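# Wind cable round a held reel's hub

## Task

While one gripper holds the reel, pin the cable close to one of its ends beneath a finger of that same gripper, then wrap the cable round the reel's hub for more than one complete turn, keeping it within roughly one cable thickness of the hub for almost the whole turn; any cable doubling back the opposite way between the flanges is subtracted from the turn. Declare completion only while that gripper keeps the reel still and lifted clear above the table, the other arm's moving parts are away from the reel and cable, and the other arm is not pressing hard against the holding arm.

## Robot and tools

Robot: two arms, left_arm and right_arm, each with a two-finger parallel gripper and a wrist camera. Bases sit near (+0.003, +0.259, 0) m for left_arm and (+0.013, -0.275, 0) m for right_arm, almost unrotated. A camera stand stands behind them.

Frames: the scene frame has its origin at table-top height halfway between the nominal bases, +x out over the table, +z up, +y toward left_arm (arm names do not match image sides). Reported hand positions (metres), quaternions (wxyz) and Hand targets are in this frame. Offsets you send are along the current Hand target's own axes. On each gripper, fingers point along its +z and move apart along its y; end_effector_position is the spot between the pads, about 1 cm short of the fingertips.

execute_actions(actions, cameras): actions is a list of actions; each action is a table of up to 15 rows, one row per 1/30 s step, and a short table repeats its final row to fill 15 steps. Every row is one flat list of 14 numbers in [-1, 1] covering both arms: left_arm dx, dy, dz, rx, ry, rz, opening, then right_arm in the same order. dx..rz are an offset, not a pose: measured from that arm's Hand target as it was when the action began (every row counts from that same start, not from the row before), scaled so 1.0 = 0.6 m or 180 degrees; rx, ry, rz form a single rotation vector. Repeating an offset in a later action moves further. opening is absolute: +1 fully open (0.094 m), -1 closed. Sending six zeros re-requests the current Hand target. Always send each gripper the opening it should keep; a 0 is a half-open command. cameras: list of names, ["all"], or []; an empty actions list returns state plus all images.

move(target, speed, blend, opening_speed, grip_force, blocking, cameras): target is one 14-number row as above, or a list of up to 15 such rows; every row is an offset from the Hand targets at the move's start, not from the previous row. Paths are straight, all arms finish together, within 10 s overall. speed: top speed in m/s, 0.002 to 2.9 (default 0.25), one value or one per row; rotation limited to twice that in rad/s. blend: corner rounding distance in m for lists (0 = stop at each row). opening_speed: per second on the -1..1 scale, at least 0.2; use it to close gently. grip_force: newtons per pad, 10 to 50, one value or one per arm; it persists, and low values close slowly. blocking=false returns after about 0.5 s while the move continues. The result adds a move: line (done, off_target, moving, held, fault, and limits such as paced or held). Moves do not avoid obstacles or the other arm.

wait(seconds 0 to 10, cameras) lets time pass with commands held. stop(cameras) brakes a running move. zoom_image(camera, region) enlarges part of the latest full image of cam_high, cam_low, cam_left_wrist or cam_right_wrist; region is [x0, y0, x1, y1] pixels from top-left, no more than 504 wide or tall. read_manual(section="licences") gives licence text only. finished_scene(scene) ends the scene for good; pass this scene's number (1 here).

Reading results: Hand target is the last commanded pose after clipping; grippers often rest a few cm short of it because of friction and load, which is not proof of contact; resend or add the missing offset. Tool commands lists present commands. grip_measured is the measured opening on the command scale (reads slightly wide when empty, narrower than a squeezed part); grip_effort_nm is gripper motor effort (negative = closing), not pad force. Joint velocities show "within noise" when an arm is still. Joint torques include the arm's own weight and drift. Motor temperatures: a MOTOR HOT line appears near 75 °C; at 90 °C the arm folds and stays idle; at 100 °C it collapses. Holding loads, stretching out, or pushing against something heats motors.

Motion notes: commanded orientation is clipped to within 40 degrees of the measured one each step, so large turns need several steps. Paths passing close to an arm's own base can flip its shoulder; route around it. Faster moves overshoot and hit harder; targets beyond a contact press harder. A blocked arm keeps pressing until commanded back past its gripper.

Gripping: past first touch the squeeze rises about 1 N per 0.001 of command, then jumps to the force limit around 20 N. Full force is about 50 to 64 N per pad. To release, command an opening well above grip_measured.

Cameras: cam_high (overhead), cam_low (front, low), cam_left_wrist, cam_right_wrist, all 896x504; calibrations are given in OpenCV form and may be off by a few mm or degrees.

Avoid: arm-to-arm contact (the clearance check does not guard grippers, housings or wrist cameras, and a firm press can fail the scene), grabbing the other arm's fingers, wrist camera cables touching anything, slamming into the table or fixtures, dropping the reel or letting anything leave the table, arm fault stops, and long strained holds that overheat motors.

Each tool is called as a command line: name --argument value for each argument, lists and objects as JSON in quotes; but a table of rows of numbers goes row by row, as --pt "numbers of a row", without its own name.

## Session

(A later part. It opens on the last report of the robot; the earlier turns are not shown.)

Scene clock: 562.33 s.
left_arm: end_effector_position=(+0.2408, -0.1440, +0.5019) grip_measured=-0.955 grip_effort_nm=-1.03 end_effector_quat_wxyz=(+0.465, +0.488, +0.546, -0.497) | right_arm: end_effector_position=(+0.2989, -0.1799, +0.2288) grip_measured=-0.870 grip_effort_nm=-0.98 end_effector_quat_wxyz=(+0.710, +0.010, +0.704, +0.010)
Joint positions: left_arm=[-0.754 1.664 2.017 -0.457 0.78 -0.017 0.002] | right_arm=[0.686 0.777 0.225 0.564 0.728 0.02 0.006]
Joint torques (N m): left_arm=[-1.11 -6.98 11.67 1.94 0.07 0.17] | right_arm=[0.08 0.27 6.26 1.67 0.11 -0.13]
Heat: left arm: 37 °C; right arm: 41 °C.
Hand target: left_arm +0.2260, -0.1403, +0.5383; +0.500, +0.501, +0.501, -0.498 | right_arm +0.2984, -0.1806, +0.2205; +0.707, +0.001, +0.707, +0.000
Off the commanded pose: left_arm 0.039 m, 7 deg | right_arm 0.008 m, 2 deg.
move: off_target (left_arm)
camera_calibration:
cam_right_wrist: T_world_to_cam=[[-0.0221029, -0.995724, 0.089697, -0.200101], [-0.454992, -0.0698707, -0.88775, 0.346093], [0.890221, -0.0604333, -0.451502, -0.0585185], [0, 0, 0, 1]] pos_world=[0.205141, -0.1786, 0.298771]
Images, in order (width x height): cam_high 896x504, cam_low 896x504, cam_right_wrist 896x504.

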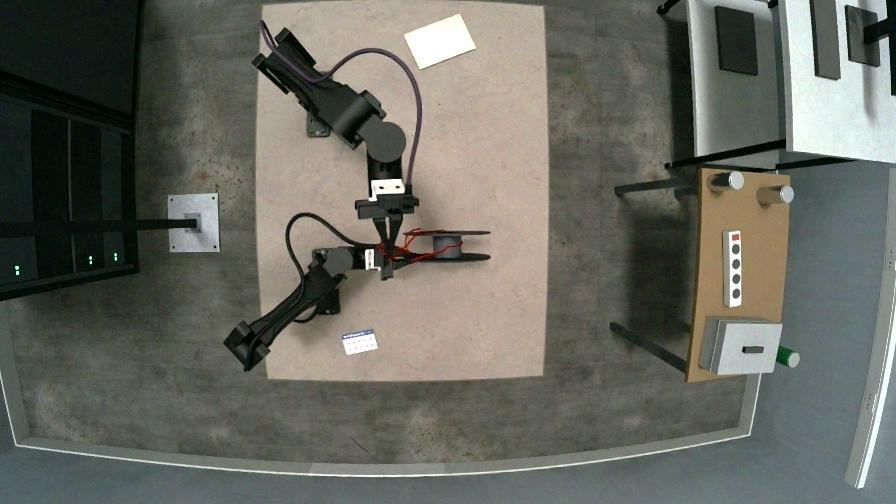

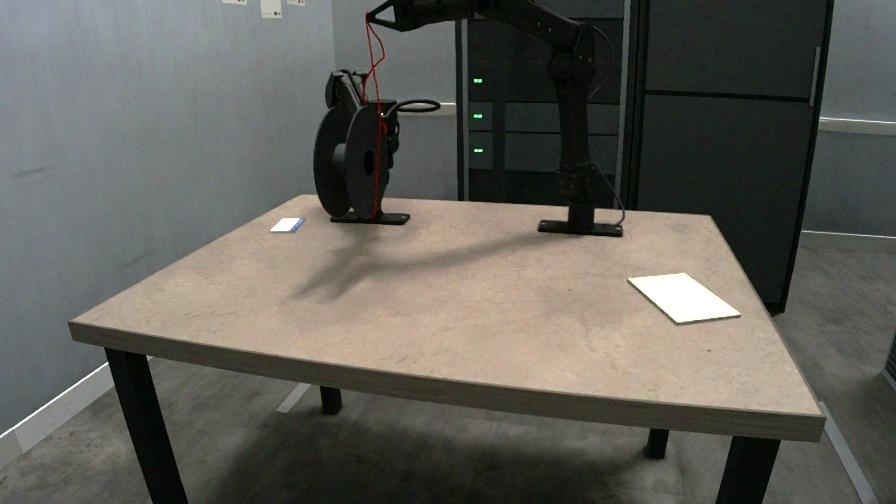

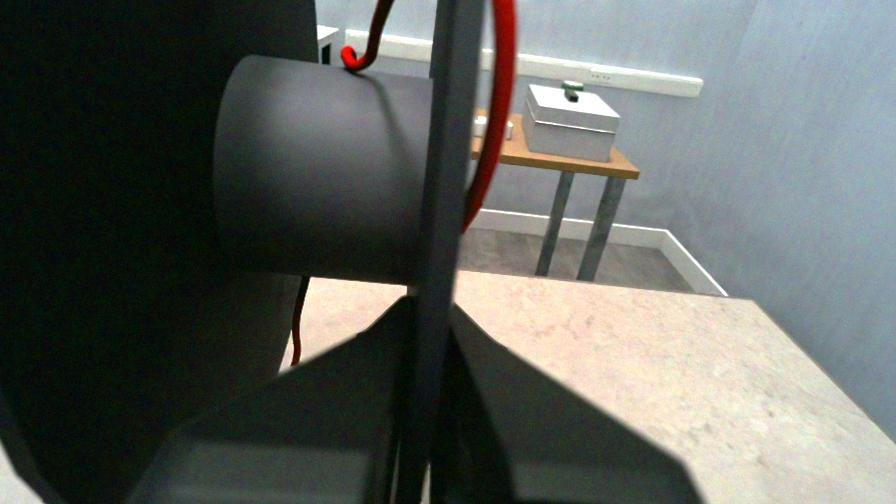

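move --pt "0.064 0.04 -0.317 0 0 0 -1 -0.03 0 0 0 0 0 -1" --pt "0.397 0.157 -0.433 0 0 0 -1 -0.3 0 0 0 0 0 -1" --pt "0.73 0.307 -0.317 0 0 0 -1 -0.5 0 0 0 0 0 -1" --pt "0.747 0.307 -0.017 0 0 0 -1 -0.533 0 0 0 0 0 -1" --speed 0.18 --blend '[0.03,0.03,0.03,0]' --cameras '["cam_high","cam_low","cam_left_wrist"]'

zoom_image --camera "cam_low" --region '[240, 0, 480, 240]'

Scene clock: 592.90 s.
left_arm: end_effector_position=(+0.4138, -0.1258, +0.0925) grip_measured=-0.955 grip_effort_nm=-1.03 end_effector_quat_wxyz=(+0.487, +0.499, +0.512, -0.501) | right_arm: end_effector_position=(+0.3041, -0.1731, +0.5214) grip_measured=-0.870 grip_effort_nm=-0.98 end_effector_quat_wxyz=(+0.695, -0.020, +0.719, -0.012)
Joint positions: left_arm=[-0.453 2.441 1.357 1.031 1.108 0.02 0.002] | right_arm=[0.686 1.097 1.636 -0.584 0.718 -0.015 0.006]
Joint torques (N m): left_arm=[-0.61 -9.5 4.23 2.09 -0.13 -0.08] | right_arm=[-0.02 -1.59 10.59 1.44 0.13 0.06]
Motor temperatures (°C): left_arm=[25 33 38 39 30 29 33] | right_arm=[28 29 37 40 27 26 31]
Heat: left arm: 39 °C; right arm: 40 °C.
Hand target: left_arm +0.4112, -0.1278, +0.0903; +0.500, +0.501, +0.501, -0.498 | right_arm +0.2982, -0.1809, +0.5403; +0.707, +0.001, +0.707, +0.000
Off the commanded pose: left_arm 0.004 m, 2 deg | right_arm 0.021 m, 3 deg.
move: off_target (right_arm)
camera_calibration:
cam_left_wrist: T_world_to_cam=[[-0.988879, 0.00998128, 0.148384, 0.388746], [-0.125683, 0.47732, -0.869695, 0.214996], [-0.0795076, -0.878673, -0.470758, 0.0785388], [0, 0, 0, 1]] pos_world=[0.417689, -0.0374922, 0.16627]
Images, in order (width x height): cam_high 896x504, cam_low 896x504, cam_left_wrist 896x504.

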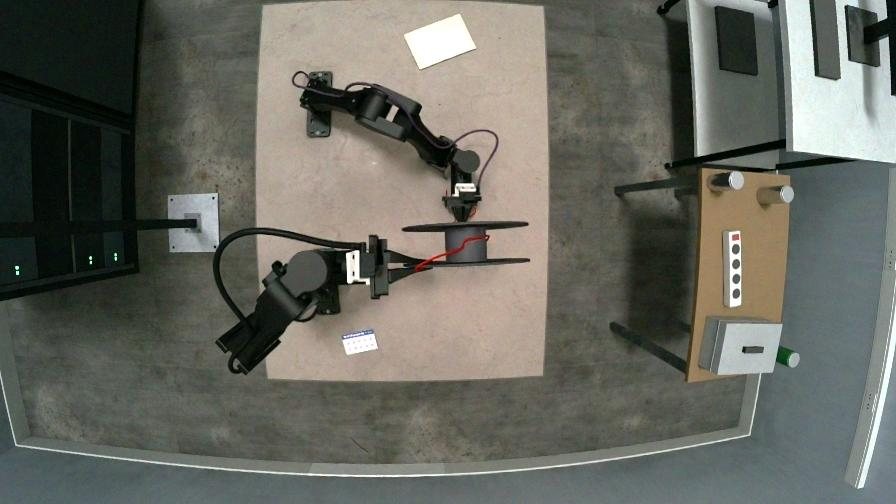

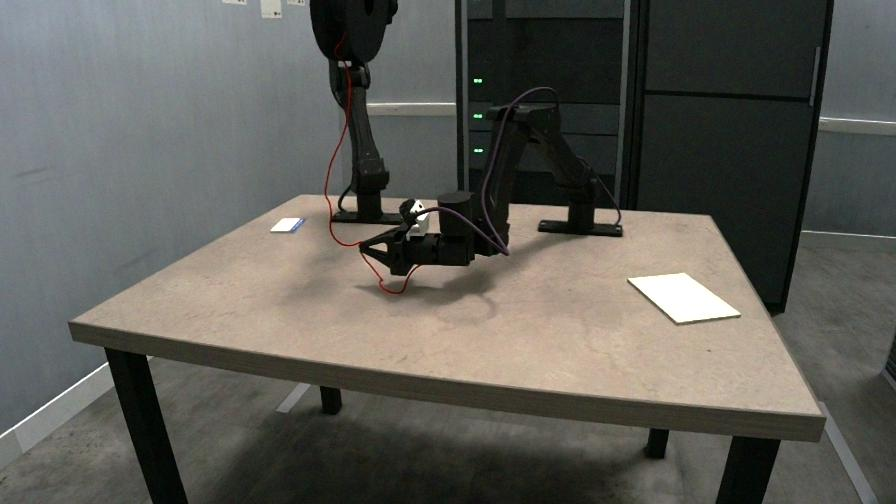

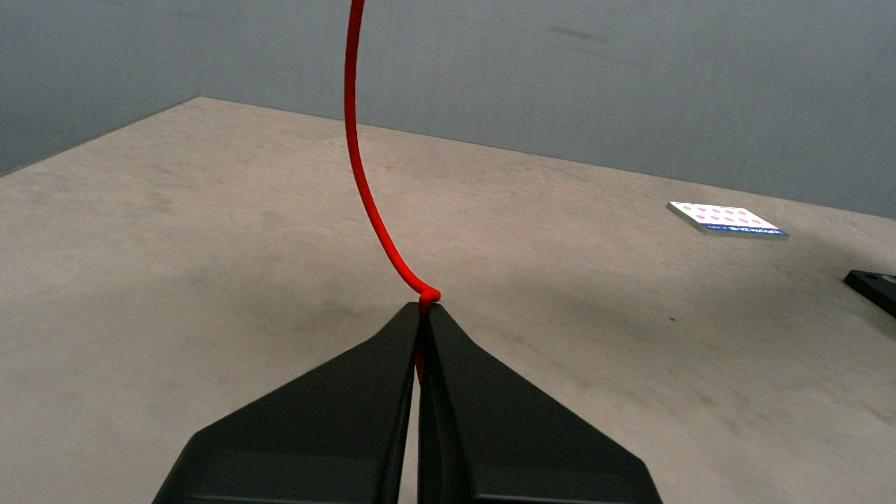

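Scaled by 2.100 from the camera's 896x504 image, which has a finer 1280x720 frame.

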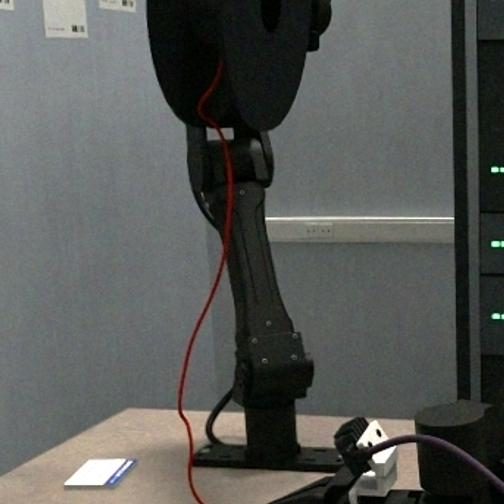

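move --pt "0 0 0.02 0 0 0 -0.6 0 0 0 0 0 0 -1" --pt "0 0 0.02 0 0 0 -0.6 0 0 0 0 0 0 -1" --pt "-0.2 0.02 0.03 0 0 0 -0.6 0 0 0 0 0 0 -1" --speed 0.08 --cameras '["cam_left_wrist","cam_low"]'

zoom_image --camera "cam_low" --region '[240, 0, 480, 240]'

Scene clock: 599.57 s.
left_arm: end_effector_position=(+0.4210, -0.1433, +0.1764) grip_measured=-0.603 grip_effort_nm=0.14 end_effector_quat_wxyz=(+0.481, +0.494, +0.518, -0.507) | right_arm: end_effector_position=(+0.3041, -0.1731, +0.5214) grip_measured=-0.870 grip_effort_nm=-0.98 end_effector_quat_wxyz=(+0.695, -0.020, +0.719, -0.012)
Joint positions: left_arm=[-0.479 2.276 1.47 0.755 1.084 -0.004 0.019] | right_arm=[0.686 1.097 1.636 -0.584 0.718 -0.015 0.006]
Joint torques (N m): left_arm=[-0.36 -14.31 9.28 1.21 -0.11 0.05] | right_arm=[-0.03 -1.72 10.71 1.44 0.11 0.11]
Heat: left arm: 38 °C; right arm: 40 °C.
Hand target: left_arm +0.4231, -0.1462, +0.2103; +0.500, +0.501, +0.501, -0.498 | right_arm +0.2982, -0.1809, +0.5403; +0.707, +0.001, +0.707, +0.000
Off the commanded pose: left_arm 0.034 m, 3 deg | right_arm 0.021 m, 3 deg.
move: off_target (left_arm, right_arm)
camera_calibration:
cam_left_wrist: T_world_to_cam=[[-0.985219, 0.0106554, 0.170968, 0.378152], [-0.145165, 0.477938, -0.866315, 0.304776], [-0.090943, -0.878329, -0.469327, 0.10782], [0, 0, 0, 1]] pos_world=[0.42661, -0.0549923, 0.249983]
Images, in order (width x height): cam_low 896x504, cam_left_wrist 896x504.

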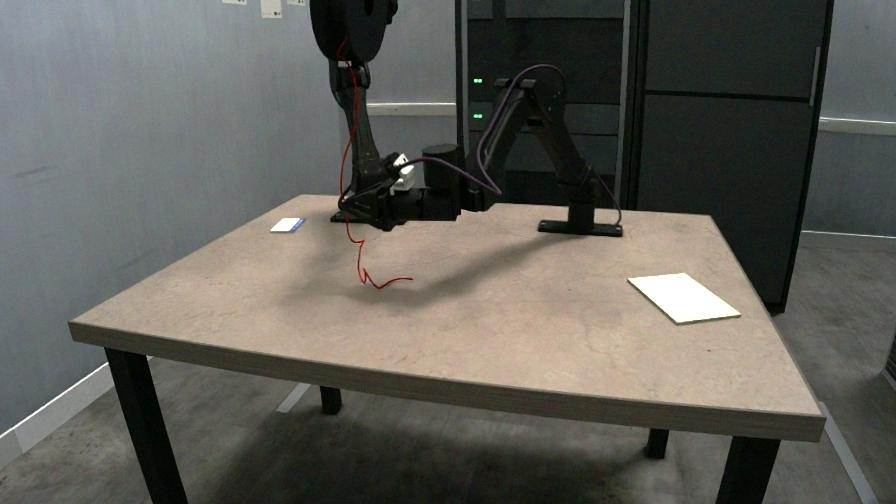

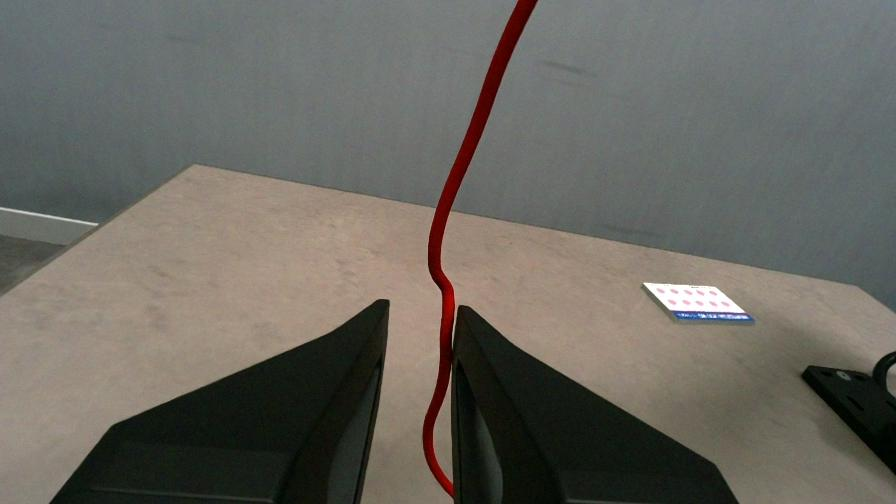

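Scaled by 2.100 from the camera's 896x504 image, which has a finer 1280x720 frame.

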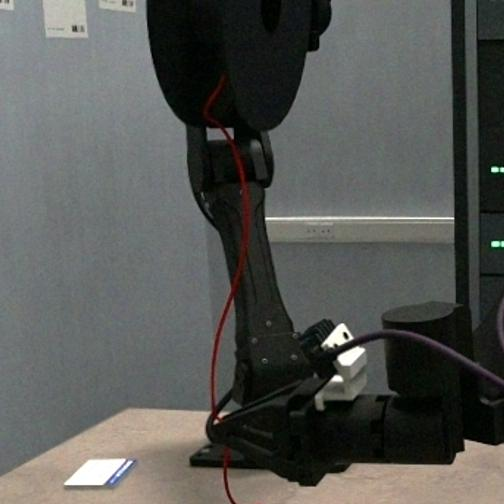

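move --pt "-0.02 0 0 0 0 0 -1 0 0 0 0 0 0 -1" --pt "-0.02 0 0 0 0 0 -1 0 0 0 0 0 0 -1" --pt "0.017 -0.005 -0.11 0 0 0 -1 0 0 0 0 0 0 -1" --pt "-0.067 -0.239 -0.194 0 0 0 -1 0 0 0 0 0 0 -1" --pt "-0.217 -0.455 -0.244 0 0 0 -1 0 0 0 0 0 0 -1" --speed 0.15 --blend '[0,0,0.03,0.03,0]' --cameras '["cam_high","cam_low","cam_right_wrist"]'

zoom_image --camera "cam_low" --region '[240, 0, 480, 240]'

zoom_image --camera "cam_high" --region '[370, 170, 540, 275]'

Scene clock: 610.23 s.
left_arm: end_effector_position=(+0.1513, -0.0006, +0.3246) grip_measured=-0.959 grip_effort_nm=-1.03 end_effector_quat_wxyz=(+0.486, +0.492, +0.514, -0.507) | right_arm: end_effector_position=(+0.3041, -0.1731, +0.5214) grip_measured=-0.870 grip_effort_nm=-0.98 end_effector_quat_wxyz=(+0.695, -0.020, +0.719, -0.012)
Joint positions: left_arm=[-0.487 0.852 0.657 0.169 1.072 -0.02 0.002] | right_arm=[0.686 1.097 1.636 -0.584 0.718 -0.015 0.006]
Joint torques (N m): left_arm=[-0.69 -1.11 11.21 1.23 -0.13 0.19] | right_arm=[-0.08 -1.68 10.81 1.41 0.19 0.05]
Heat: left arm: 38 °C; right arm: 39 °C.
Hand target: left_arm +0.1493, -0.0012, +0.3406; +0.500, +0.501, +0.501, -0.498 | right_arm +0.2982, -0.1809, +0.5403; +0.707, +0.001, +0.707, +0.000
Off the commanded pose: left_arm 0.016 m, 3 deg | right_arm 0.021 m, 3 deg.
move: off_target (left_arm, right_arm)
camera_calibration:
cam_right_wrist: T_world_to_cam=[[-0.00528651, -0.986641, 0.162824, -0.261192], [-0.490966, -0.139289, -0.859971, 0.593168], [0.871163, -0.0844872, -0.483671, 0.0876568], [0, 0, 0, 1]] pos_world=[0.213481, -0.167675, 0.595033]
Images, in order (width x height): cam_high 896x504, cam_low 896x504, cam_right_wrist 896x504.

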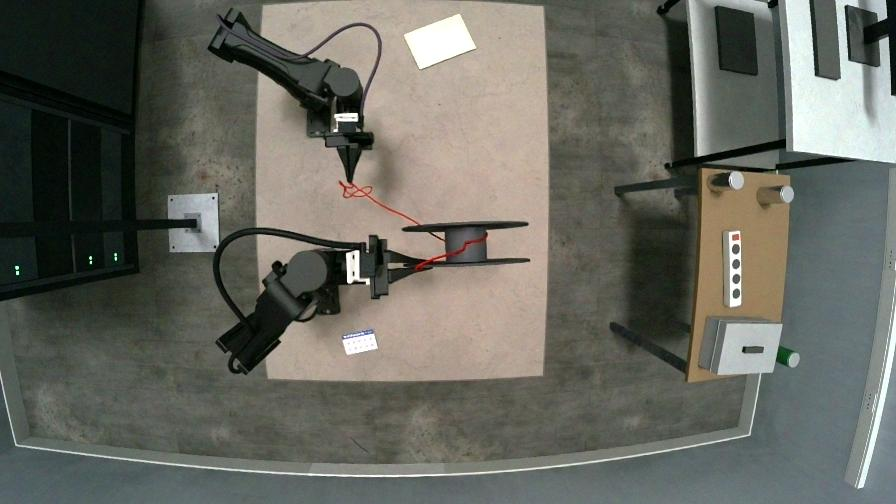

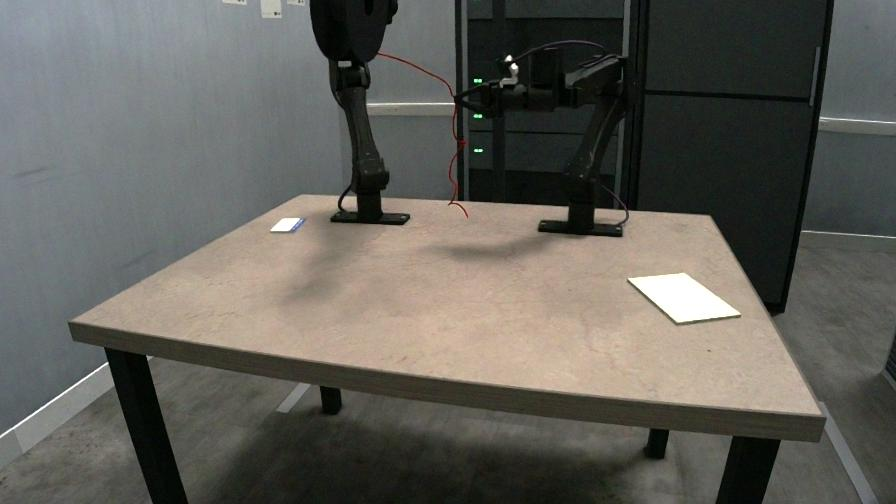

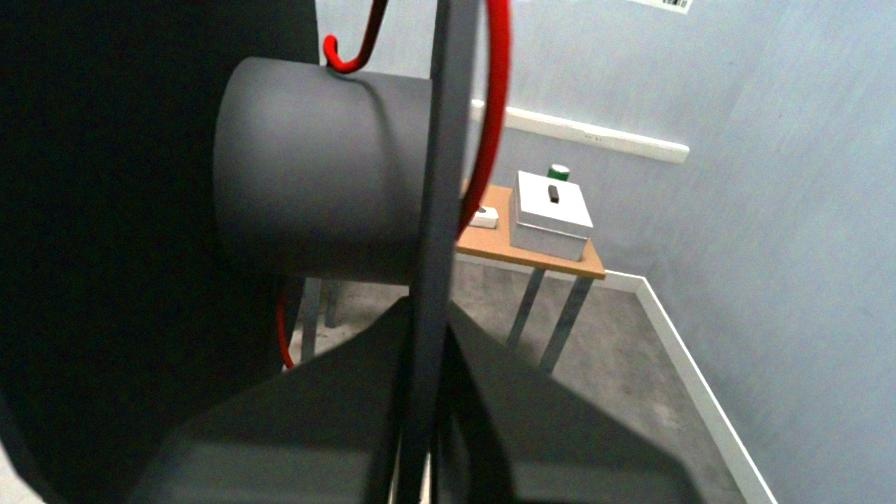

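Scaled by 2.100 from the camera's 896x504 image, which has a finer 1280x720 frame.

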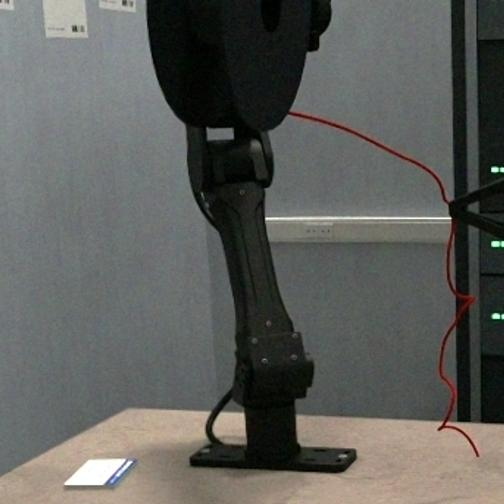

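Scaled by 2.965 from the camera's 896x504 image, which has a finer 1280x720 frame.

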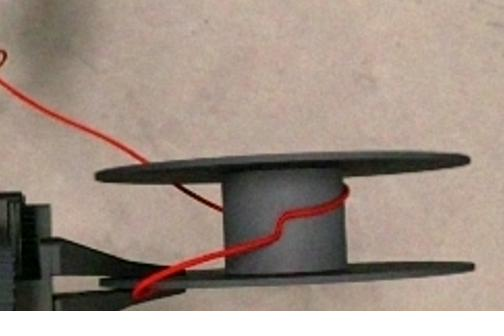

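move --pt "-0.1 0.0 0 0 0 0 -1 0.15 0 0 0 0 0 -1" --pt "-0.22 0.02 0.03 0 0 0 -1 0.45 0 0 0 0 0 -1" --speed 0.15 --blend '[0.03,0]' --cameras '["cam_high","cam_low","cam_right_wrist"]'

zoom_image --camera "cam_low" --region '[240, 0, 480, 240]'

zoom_image --camera "cam_high" --region '[370, 170, 540, 275]'

Scene clock: 616.97 s.
left_arm: end_effector_position=(+0.1716, -0.0223, +0.4533) grip_measured=-0.959 grip_effort_nm=-1.03 end_effector_quat_wxyz=(+0.483, +0.487, +0.525, -0.504) | right_arm: end_effector_position=(+0.2964, -0.1797, +0.2532) grip_measured=-0.870 grip_effort_nm=-0.98 end_effector_quat_wxyz=(+0.679, -0.027, +0.733, -0.018)
Joint positions: left_arm=[-0.543 1.085 1.293 -0.256 1 -0.018 0.002] | right_arm=[0.686 0.698 0.403 0.193 0.716 0.003 0.006]
Joint torques (N m): left_arm=[-0.75 -2.47 10.69 1.44 0.03 0.2] | right_arm=[0.05 -0.32 7.58 2.57 0.13 0]
Heat: left arm: 39 °C; right arm: 40 °C.
Hand target: left_arm +0.1611, -0.0197, +0.4725; +0.500, +0.501, +0.501, -0.498 | right_arm +0.2983, -0.1807, +0.2704; +0.707, +0.001, +0.707, +0.000
Off the commanded pose: left_arm 0.022 m, 4 deg | right_arm 0.017 m, 6 deg.
move: off_target (left_arm, right_arm)
camera_calibration:
cam_right_wrist: T_world_to_cam=[[0.00274221, -0.983178, 0.18263, -0.230891], [-0.527627, -0.156563, -0.834924, 0.359139], [0.849472, -0.0940713, -0.519181, -0.022121], [0, 0, 0, 1]] pos_world=[0.208916, -0.17286, 0.330537]
Images, in order (width x height): cam_high 896x504, cam_low 896x504, cam_right_wrist 896x504.

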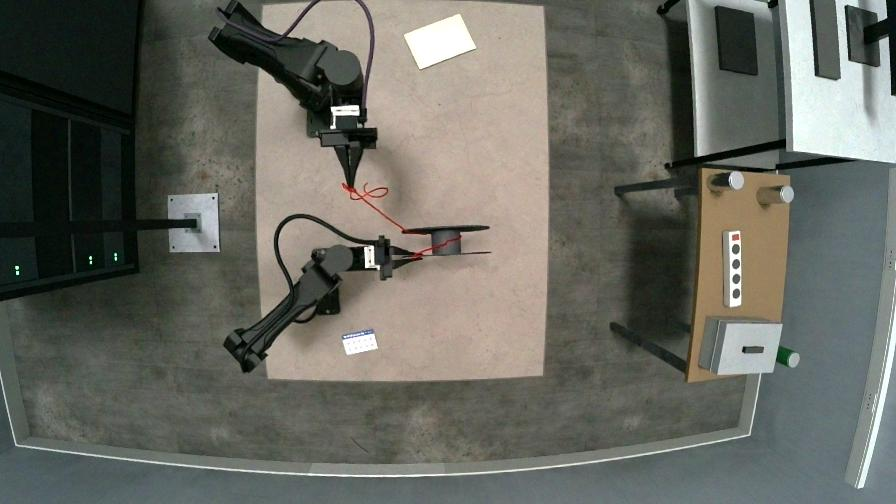

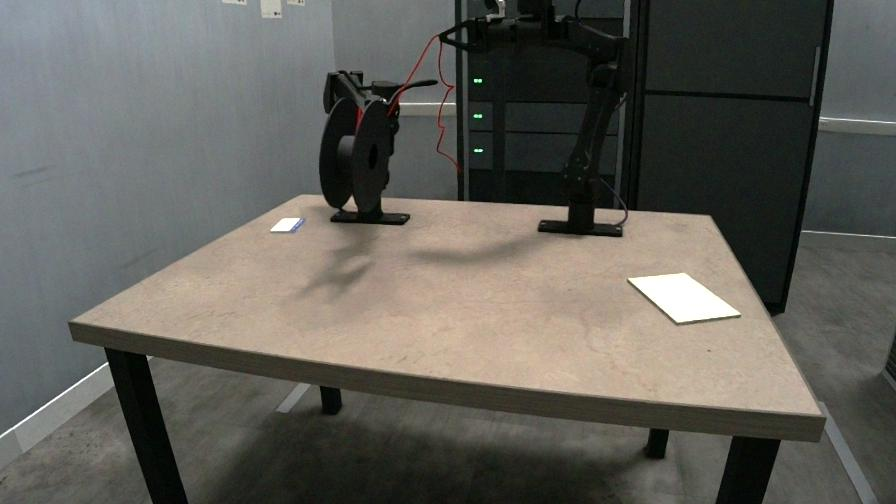

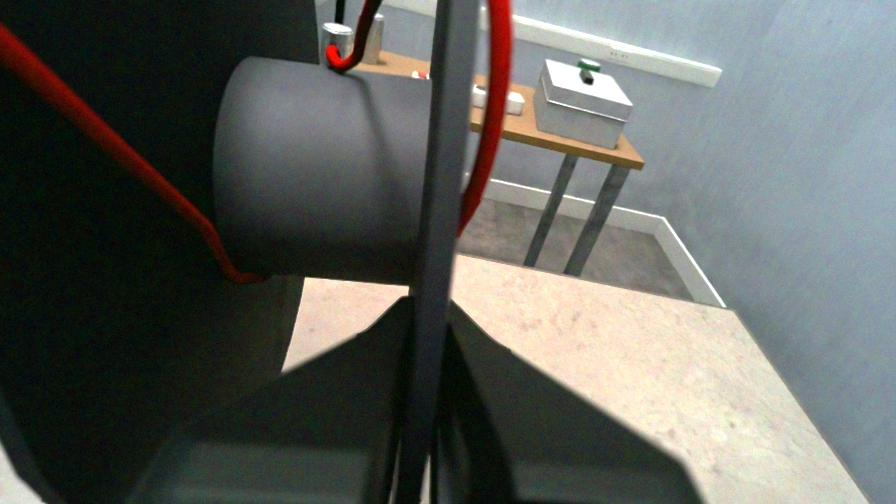

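Scaled by 2.100 from the camera's 896x504 image, which has a finer 1280x720 frame.

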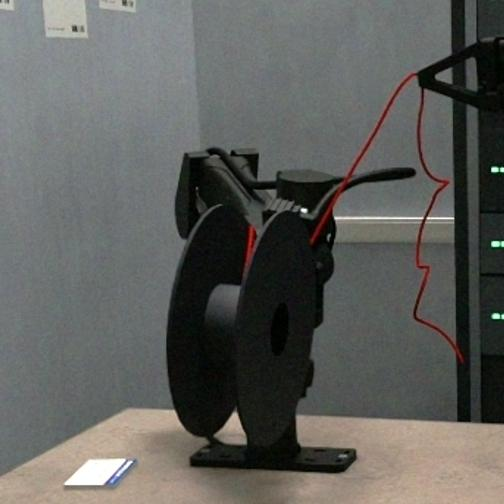

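Scaled by 2.965 from the camera's 896x504 image, which has a finer 1280x720 frame.

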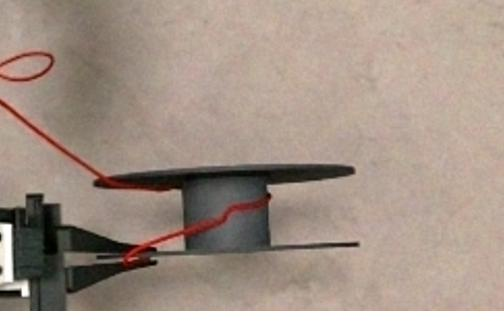

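move --pt "-0.046 0.065 0.167 0 0 0 -1 0 0 0 0 0 0 -1" --pt "-0.096 0.181 0.209 0 0 0 -1 -0.05 0 0 0 0 0 -1" --pt "-0.1125 0.307 0.2 0 0 0 -1 -0.08 0 0 0 0 0 -1" --speed 0.12 --blend '[0.03,0.03,0]' --cameras '["cam_high","cam_low","cam_right_wrist"]'

zoom_image --camera "cam_low" --region '[240, 0, 480, 240]'

zoom_image --camera "cam_high" --region '[370, 170, 540, 275]'

Scene clock: 627.10 s.
left_arm: end_effector_position=(+0.3474, -0.1407, +0.5395) grip_measured=-0.959 grip_effort_nm=-1.03 end_effector_quat_wxyz=(+0.519, +0.487, +0.492, -0.500) | right_arm: end_effector_position=(+0.2985, -0.1778, +0.2925) grip_measured=-0.870 grip_effort_nm=-0.98 end_effector_quat_wxyz=(+0.693, -0.019, +0.720, -0.010)
Joint positions: left_arm=[-0.565 2.195 2.834 -0.568 0.97 -0.046 0.002] | right_arm=[0.686 0.71 0.519 0.139 0.716 -0.006 0.006]
Joint torques (N m): left_arm=[0.12 -8.17 7.87 1.28 0.11 -0.09] | right_arm=[0.01 -0.76 12.9 1.36 0.19 -0.03]
Heat: left arm: 39 °C; right arm: 41 °C.
Hand target: left_arm +0.3454, -0.1394, +0.5401; +0.500, +0.501, +0.501, -0.498 | right_arm +0.2983, -0.1807, +0.3183; +0.707, +0.001, +0.707, +0.000
Off the commanded pose: left_arm 0.002 m, 3 deg | right_arm 0.026 m, 3 deg.
elbow stopped short (left arm): the move would have taken joint 3 (elbow) straighter than the controller allows.
move: off_target (left_arm, right_arm)
camera_calibration:
cam_right_wrist: T_world_to_cam=[[-0.00329373, -0.987425, 0.158052, -0.227969], [-0.495052, -0.135716, -0.858199, 0.394248], [0.868857, -0.0810707, -0.48838, -0.0158415], [0, 0, 0, 1]] pos_world=[0.208186, -0.172881, 0.366637]
Images, in order (width x height): cam_high 896x504, cam_low 896x504, cam_right_wrist 896x504.

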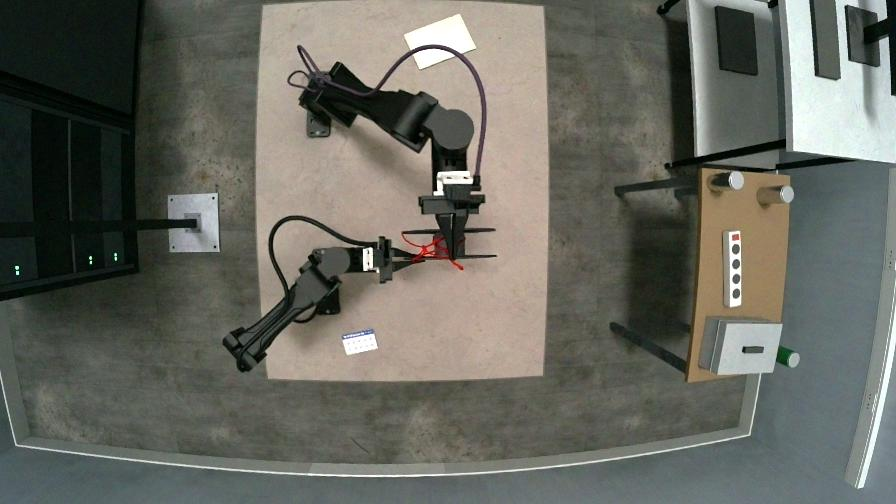

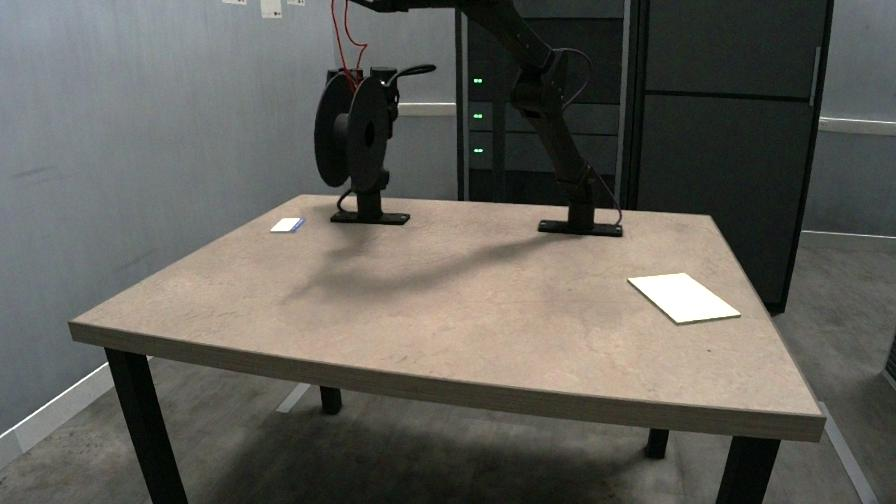

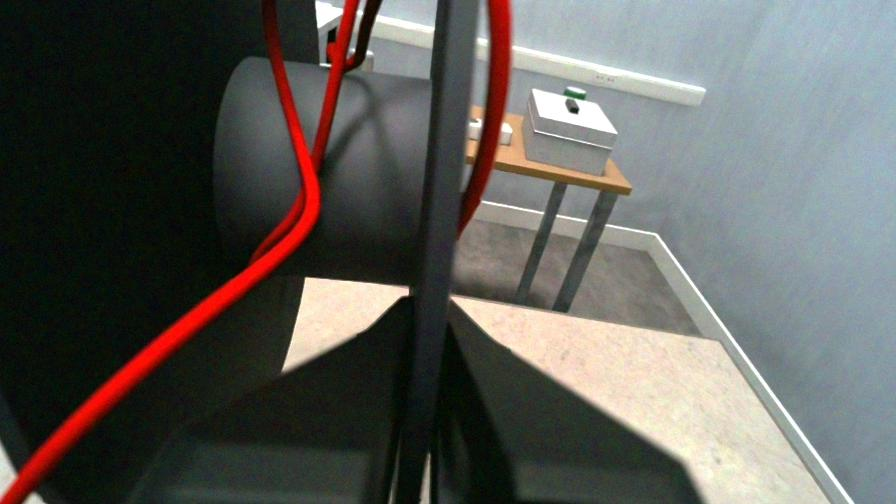

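Scaled by 2.100 from the camera's 896x504 image, which has a finer 1280x720 frame.

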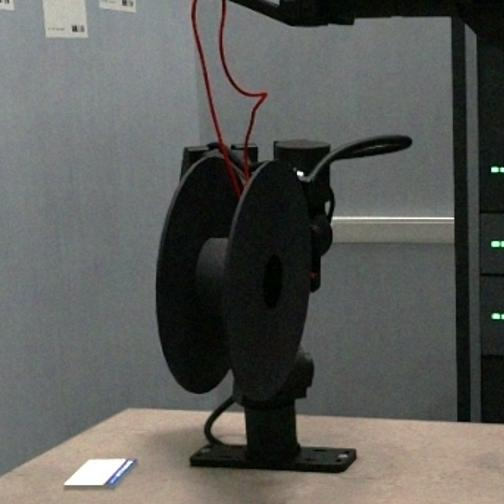

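Scaled by 2.965 from the camera's 896x504 image, which has a finer 1280x720 frame.

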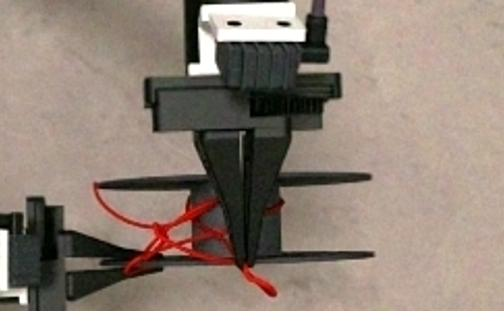

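move --pt "0.0 0.12 0.01 0 0 0 -1 0 0 0 0 0 0 -1" --pt "0.11 0.22 -0.01 0 0 0 -1 -0.03 0 0 0 0 0 -1" --speed 0.12 --blend '[0.03,0]' --cameras '["cam_high","cam_low","cam_right_wrist"]'

zoom_image --camera "cam_low" --region '[240, 0, 480, 240]'

zoom_image --camera "cam_high" --region '[370, 170, 540, 275]'

Scene clock: 634.37 s.
left_arm: end_effector_position=(+0.4803, -0.1353, +0.4572) grip_measured=-0.959 grip_effort_nm=-1.03 end_effector_quat_wxyz=(+0.539, +0.424, +0.520, -0.510) | right_arm: end_effector_position=(+0.2991, -0.1773, +0.3089) grip_measured=-0.870 grip_effort_nm=-0.98 end_effector_quat_wxyz=(+0.692, -0.020, +0.722, -0.011)
Joint positions: left_arm=[-0.436 2.474 2.841 -0.183 0.987 -0.228 0.002] | right_arm=[0.686 0.722 0.591 0.073 0.716 -0.006 0.006]
Joint torques (N m): left_arm=[0.49 -11 8.17 2.1 0.05 -0.04] | right_arm=[0.08 -0.73 12.85 1.41 0.15 0.01]
Heat: left arm: 38 °C; right arm: 40 °C.
Hand target: left_arm +0.4776, -0.1327, +0.4744; +0.500, +0.501, +0.501, -0.498 | right_arm +0.2983, -0.1808, +0.3364; +0.707, +0.001, +0.707, +0.000
Off the commanded pose: left_arm 0.018 m, 10 deg | right_arm 0.028 m, 4 deg.
elbow stopped short (left arm): the move would have taken joint 3 (elbow) straighter than the controller allows.
move: off_target (left_arm, right_arm)
camera_calibration:
cam_right_wrist: T_world_to_cam=[[-0.00269372, -0.986823, 0.161784, -0.23125], [-0.498673, -0.138907, -0.855588, 0.408268], [0.866786, -0.0829818, -0.491727, -0.007061], [0, 0, 0, 1]] pos_world=[0.209089, -0.172078, 0.383249]
Images, in order (width x height): cam_high 896x504, cam_low 896x504, cam_right_wrist 896x504.

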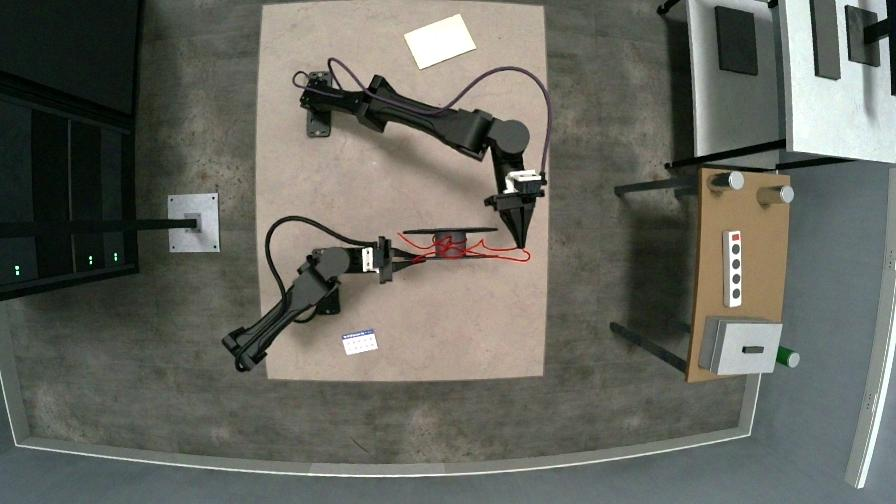

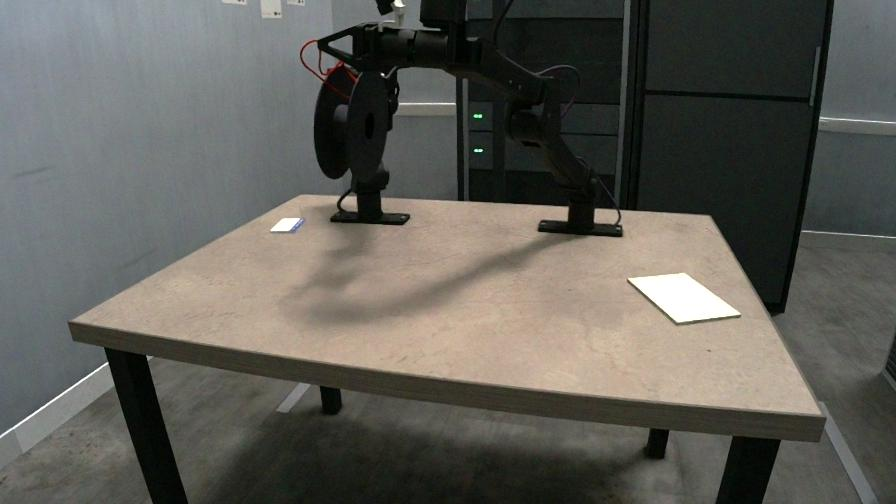

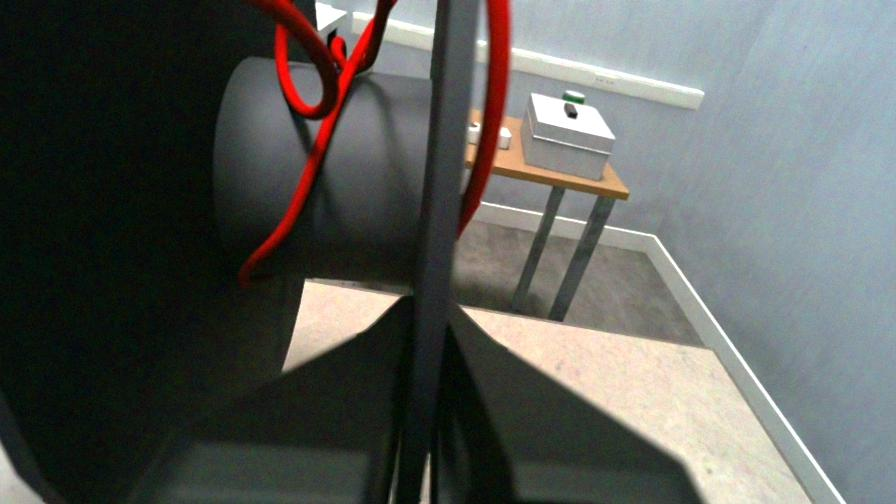

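Scaled by 2.100 from the camera's 896x504 image, which has a finer 1280x720 frame.

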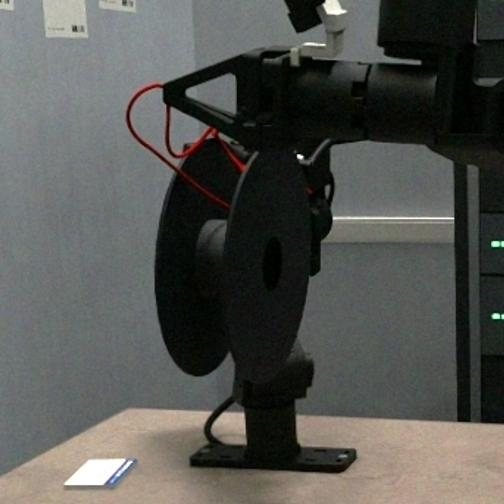

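Scaled by 2.965 from the camera's 896x504 image, which has a finer 1280x720 frame.

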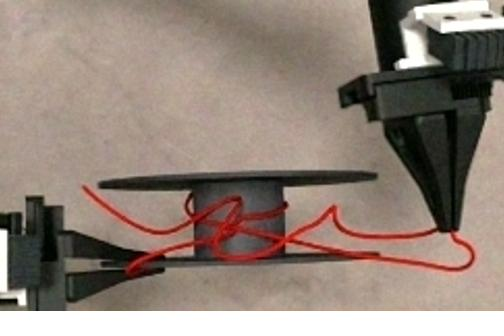

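move --pt "0.24 0.09 -0.013 0 0 0 -1 -0.05 0 0 0 0 0 -1" --pt "0.42 0.09 -0.013 0 0 0 -1 -0.12 0 0 0 0 0 -1" --pt "0.55 0.06 -0.013 0 0 0 -1 -0.22 0 0 0 0 0 -1" --speed 0.12 --blend '[0.03,0.03,0]' --cameras '["cam_high","cam_low","cam_right_wrist"]'

zoom_image --camera "cam_low" --region '[240, 0, 480, 240]'

zoom_image --camera "cam_high" --region '[370, 170, 540, 275]'

Scene clock: 641.77 s.
left_arm: end_effector_position=(+0.4993, -0.1275, +0.1581) grip_measured=-0.959 grip_effort_nm=-1.03 end_effector_quat_wxyz=(+0.496, +0.529, +0.463, -0.509) | right_arm: end_effector_position=(+0.3040, -0.1729, +0.4067) grip_measured=-0.870 grip_effort_nm=-0.98 end_effector_quat_wxyz=(+0.656, -0.052, +0.752, -0.042)
Joint positions: left_arm=[-0.376 2.616 1.98 0.67 1.263 0.02 0.002] | right_arm=[0.686 0.912 1.152 -0.421 0.716 -0.014 0.006]
Joint torques (N m): left_arm=[0.81 -12.25 4.15 1.26 -0.66 -0.11] | right_arm=[0.38 -2.93 15.1 2.22 0.22 0.11]
Heat: left arm: 38 °C; right arm: 39 °C.
Hand target: left_arm +0.5143, -0.1236, +0.1444; +0.500, +0.501, +0.501, -0.498 | right_arm +0.2982, -0.1809, +0.4684; +0.707, +0.001, +0.707, +0.000
Off the commanded pose: left_arm 0.021 m, 6 deg | right_arm 0.062 m, 11 deg.
move: off_target (left_arm, right_arm)
camera_calibration:
cam_right_wrist: T_world_to_cam=[[0.0170759, -0.968245, 0.24942, -0.281169], [-0.574652, -0.213643, -0.79002, 0.478544], [0.818219, -0.129839, -0.560052, 0.0716505], [0, 0, 0, 1]] pos_world=[0.221172, -0.160699, 0.488316]
Images, in order (width x height): cam_high 896x504, cam_low 896x504, cam_right_wrist 896x504.

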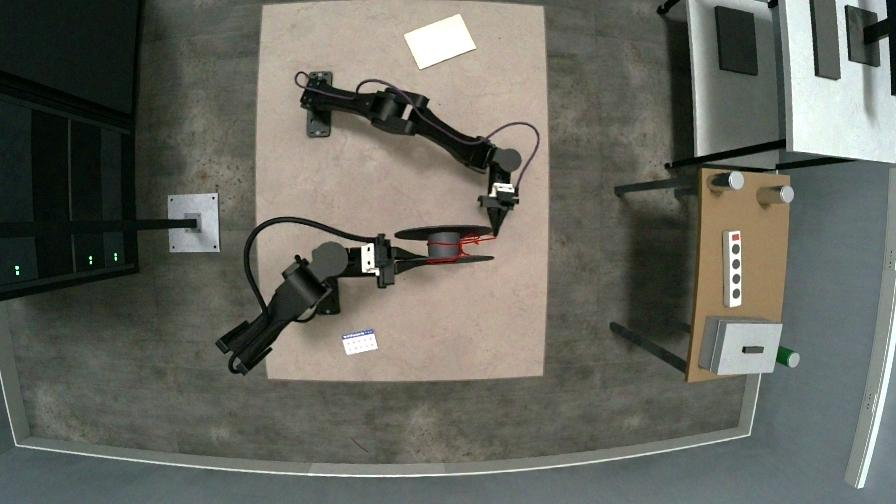

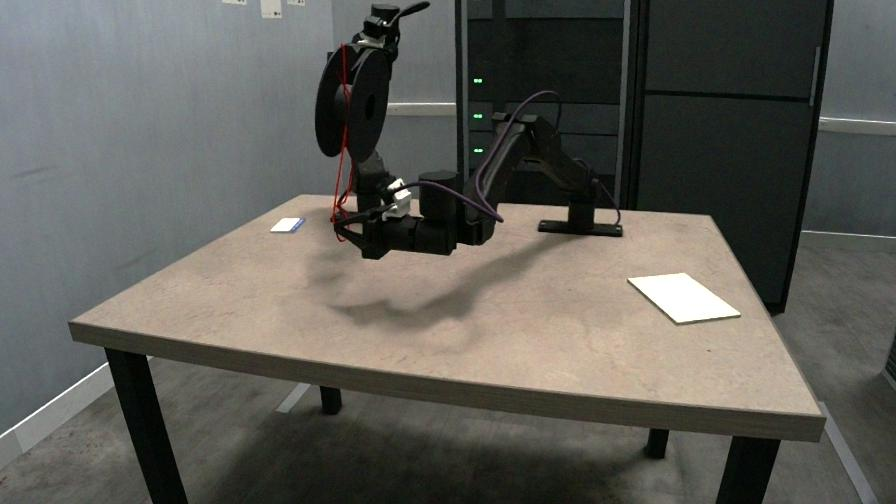

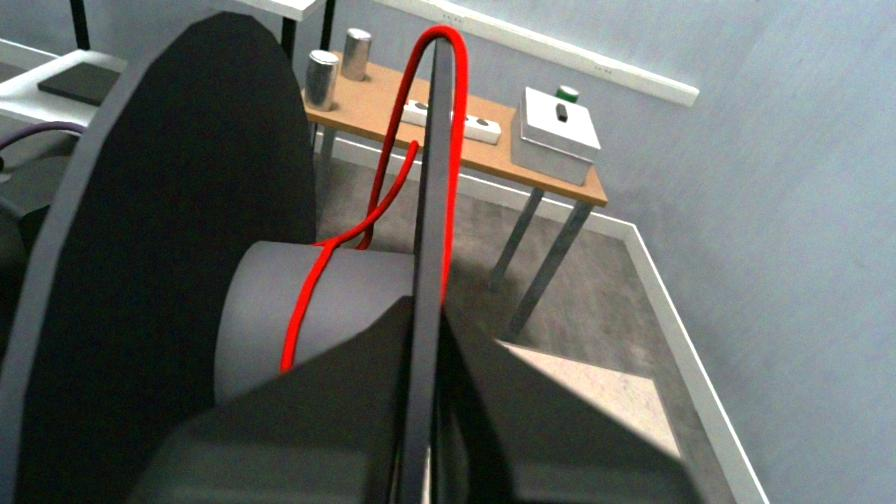

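Scaled by 2.100 from the camera's 896x504 image, which has a finer 1280x720 frame.

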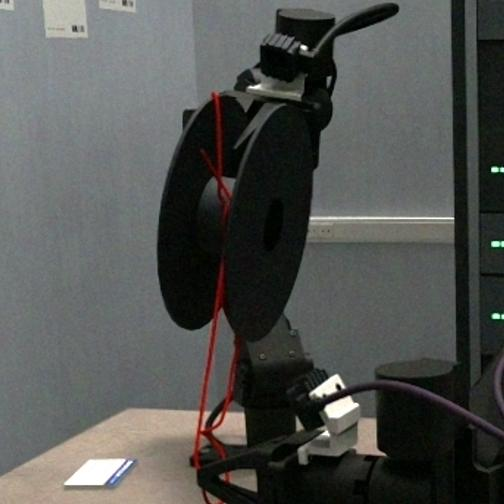

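Scaled by 2.965 from the camera's 896x504 image, which has a finer 1280x720 frame.

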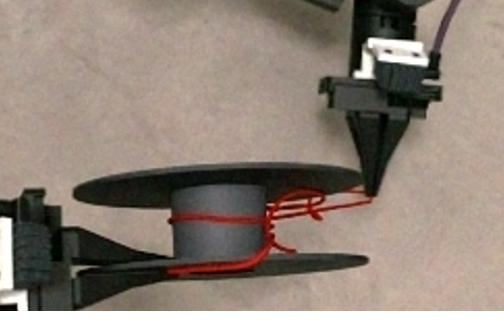

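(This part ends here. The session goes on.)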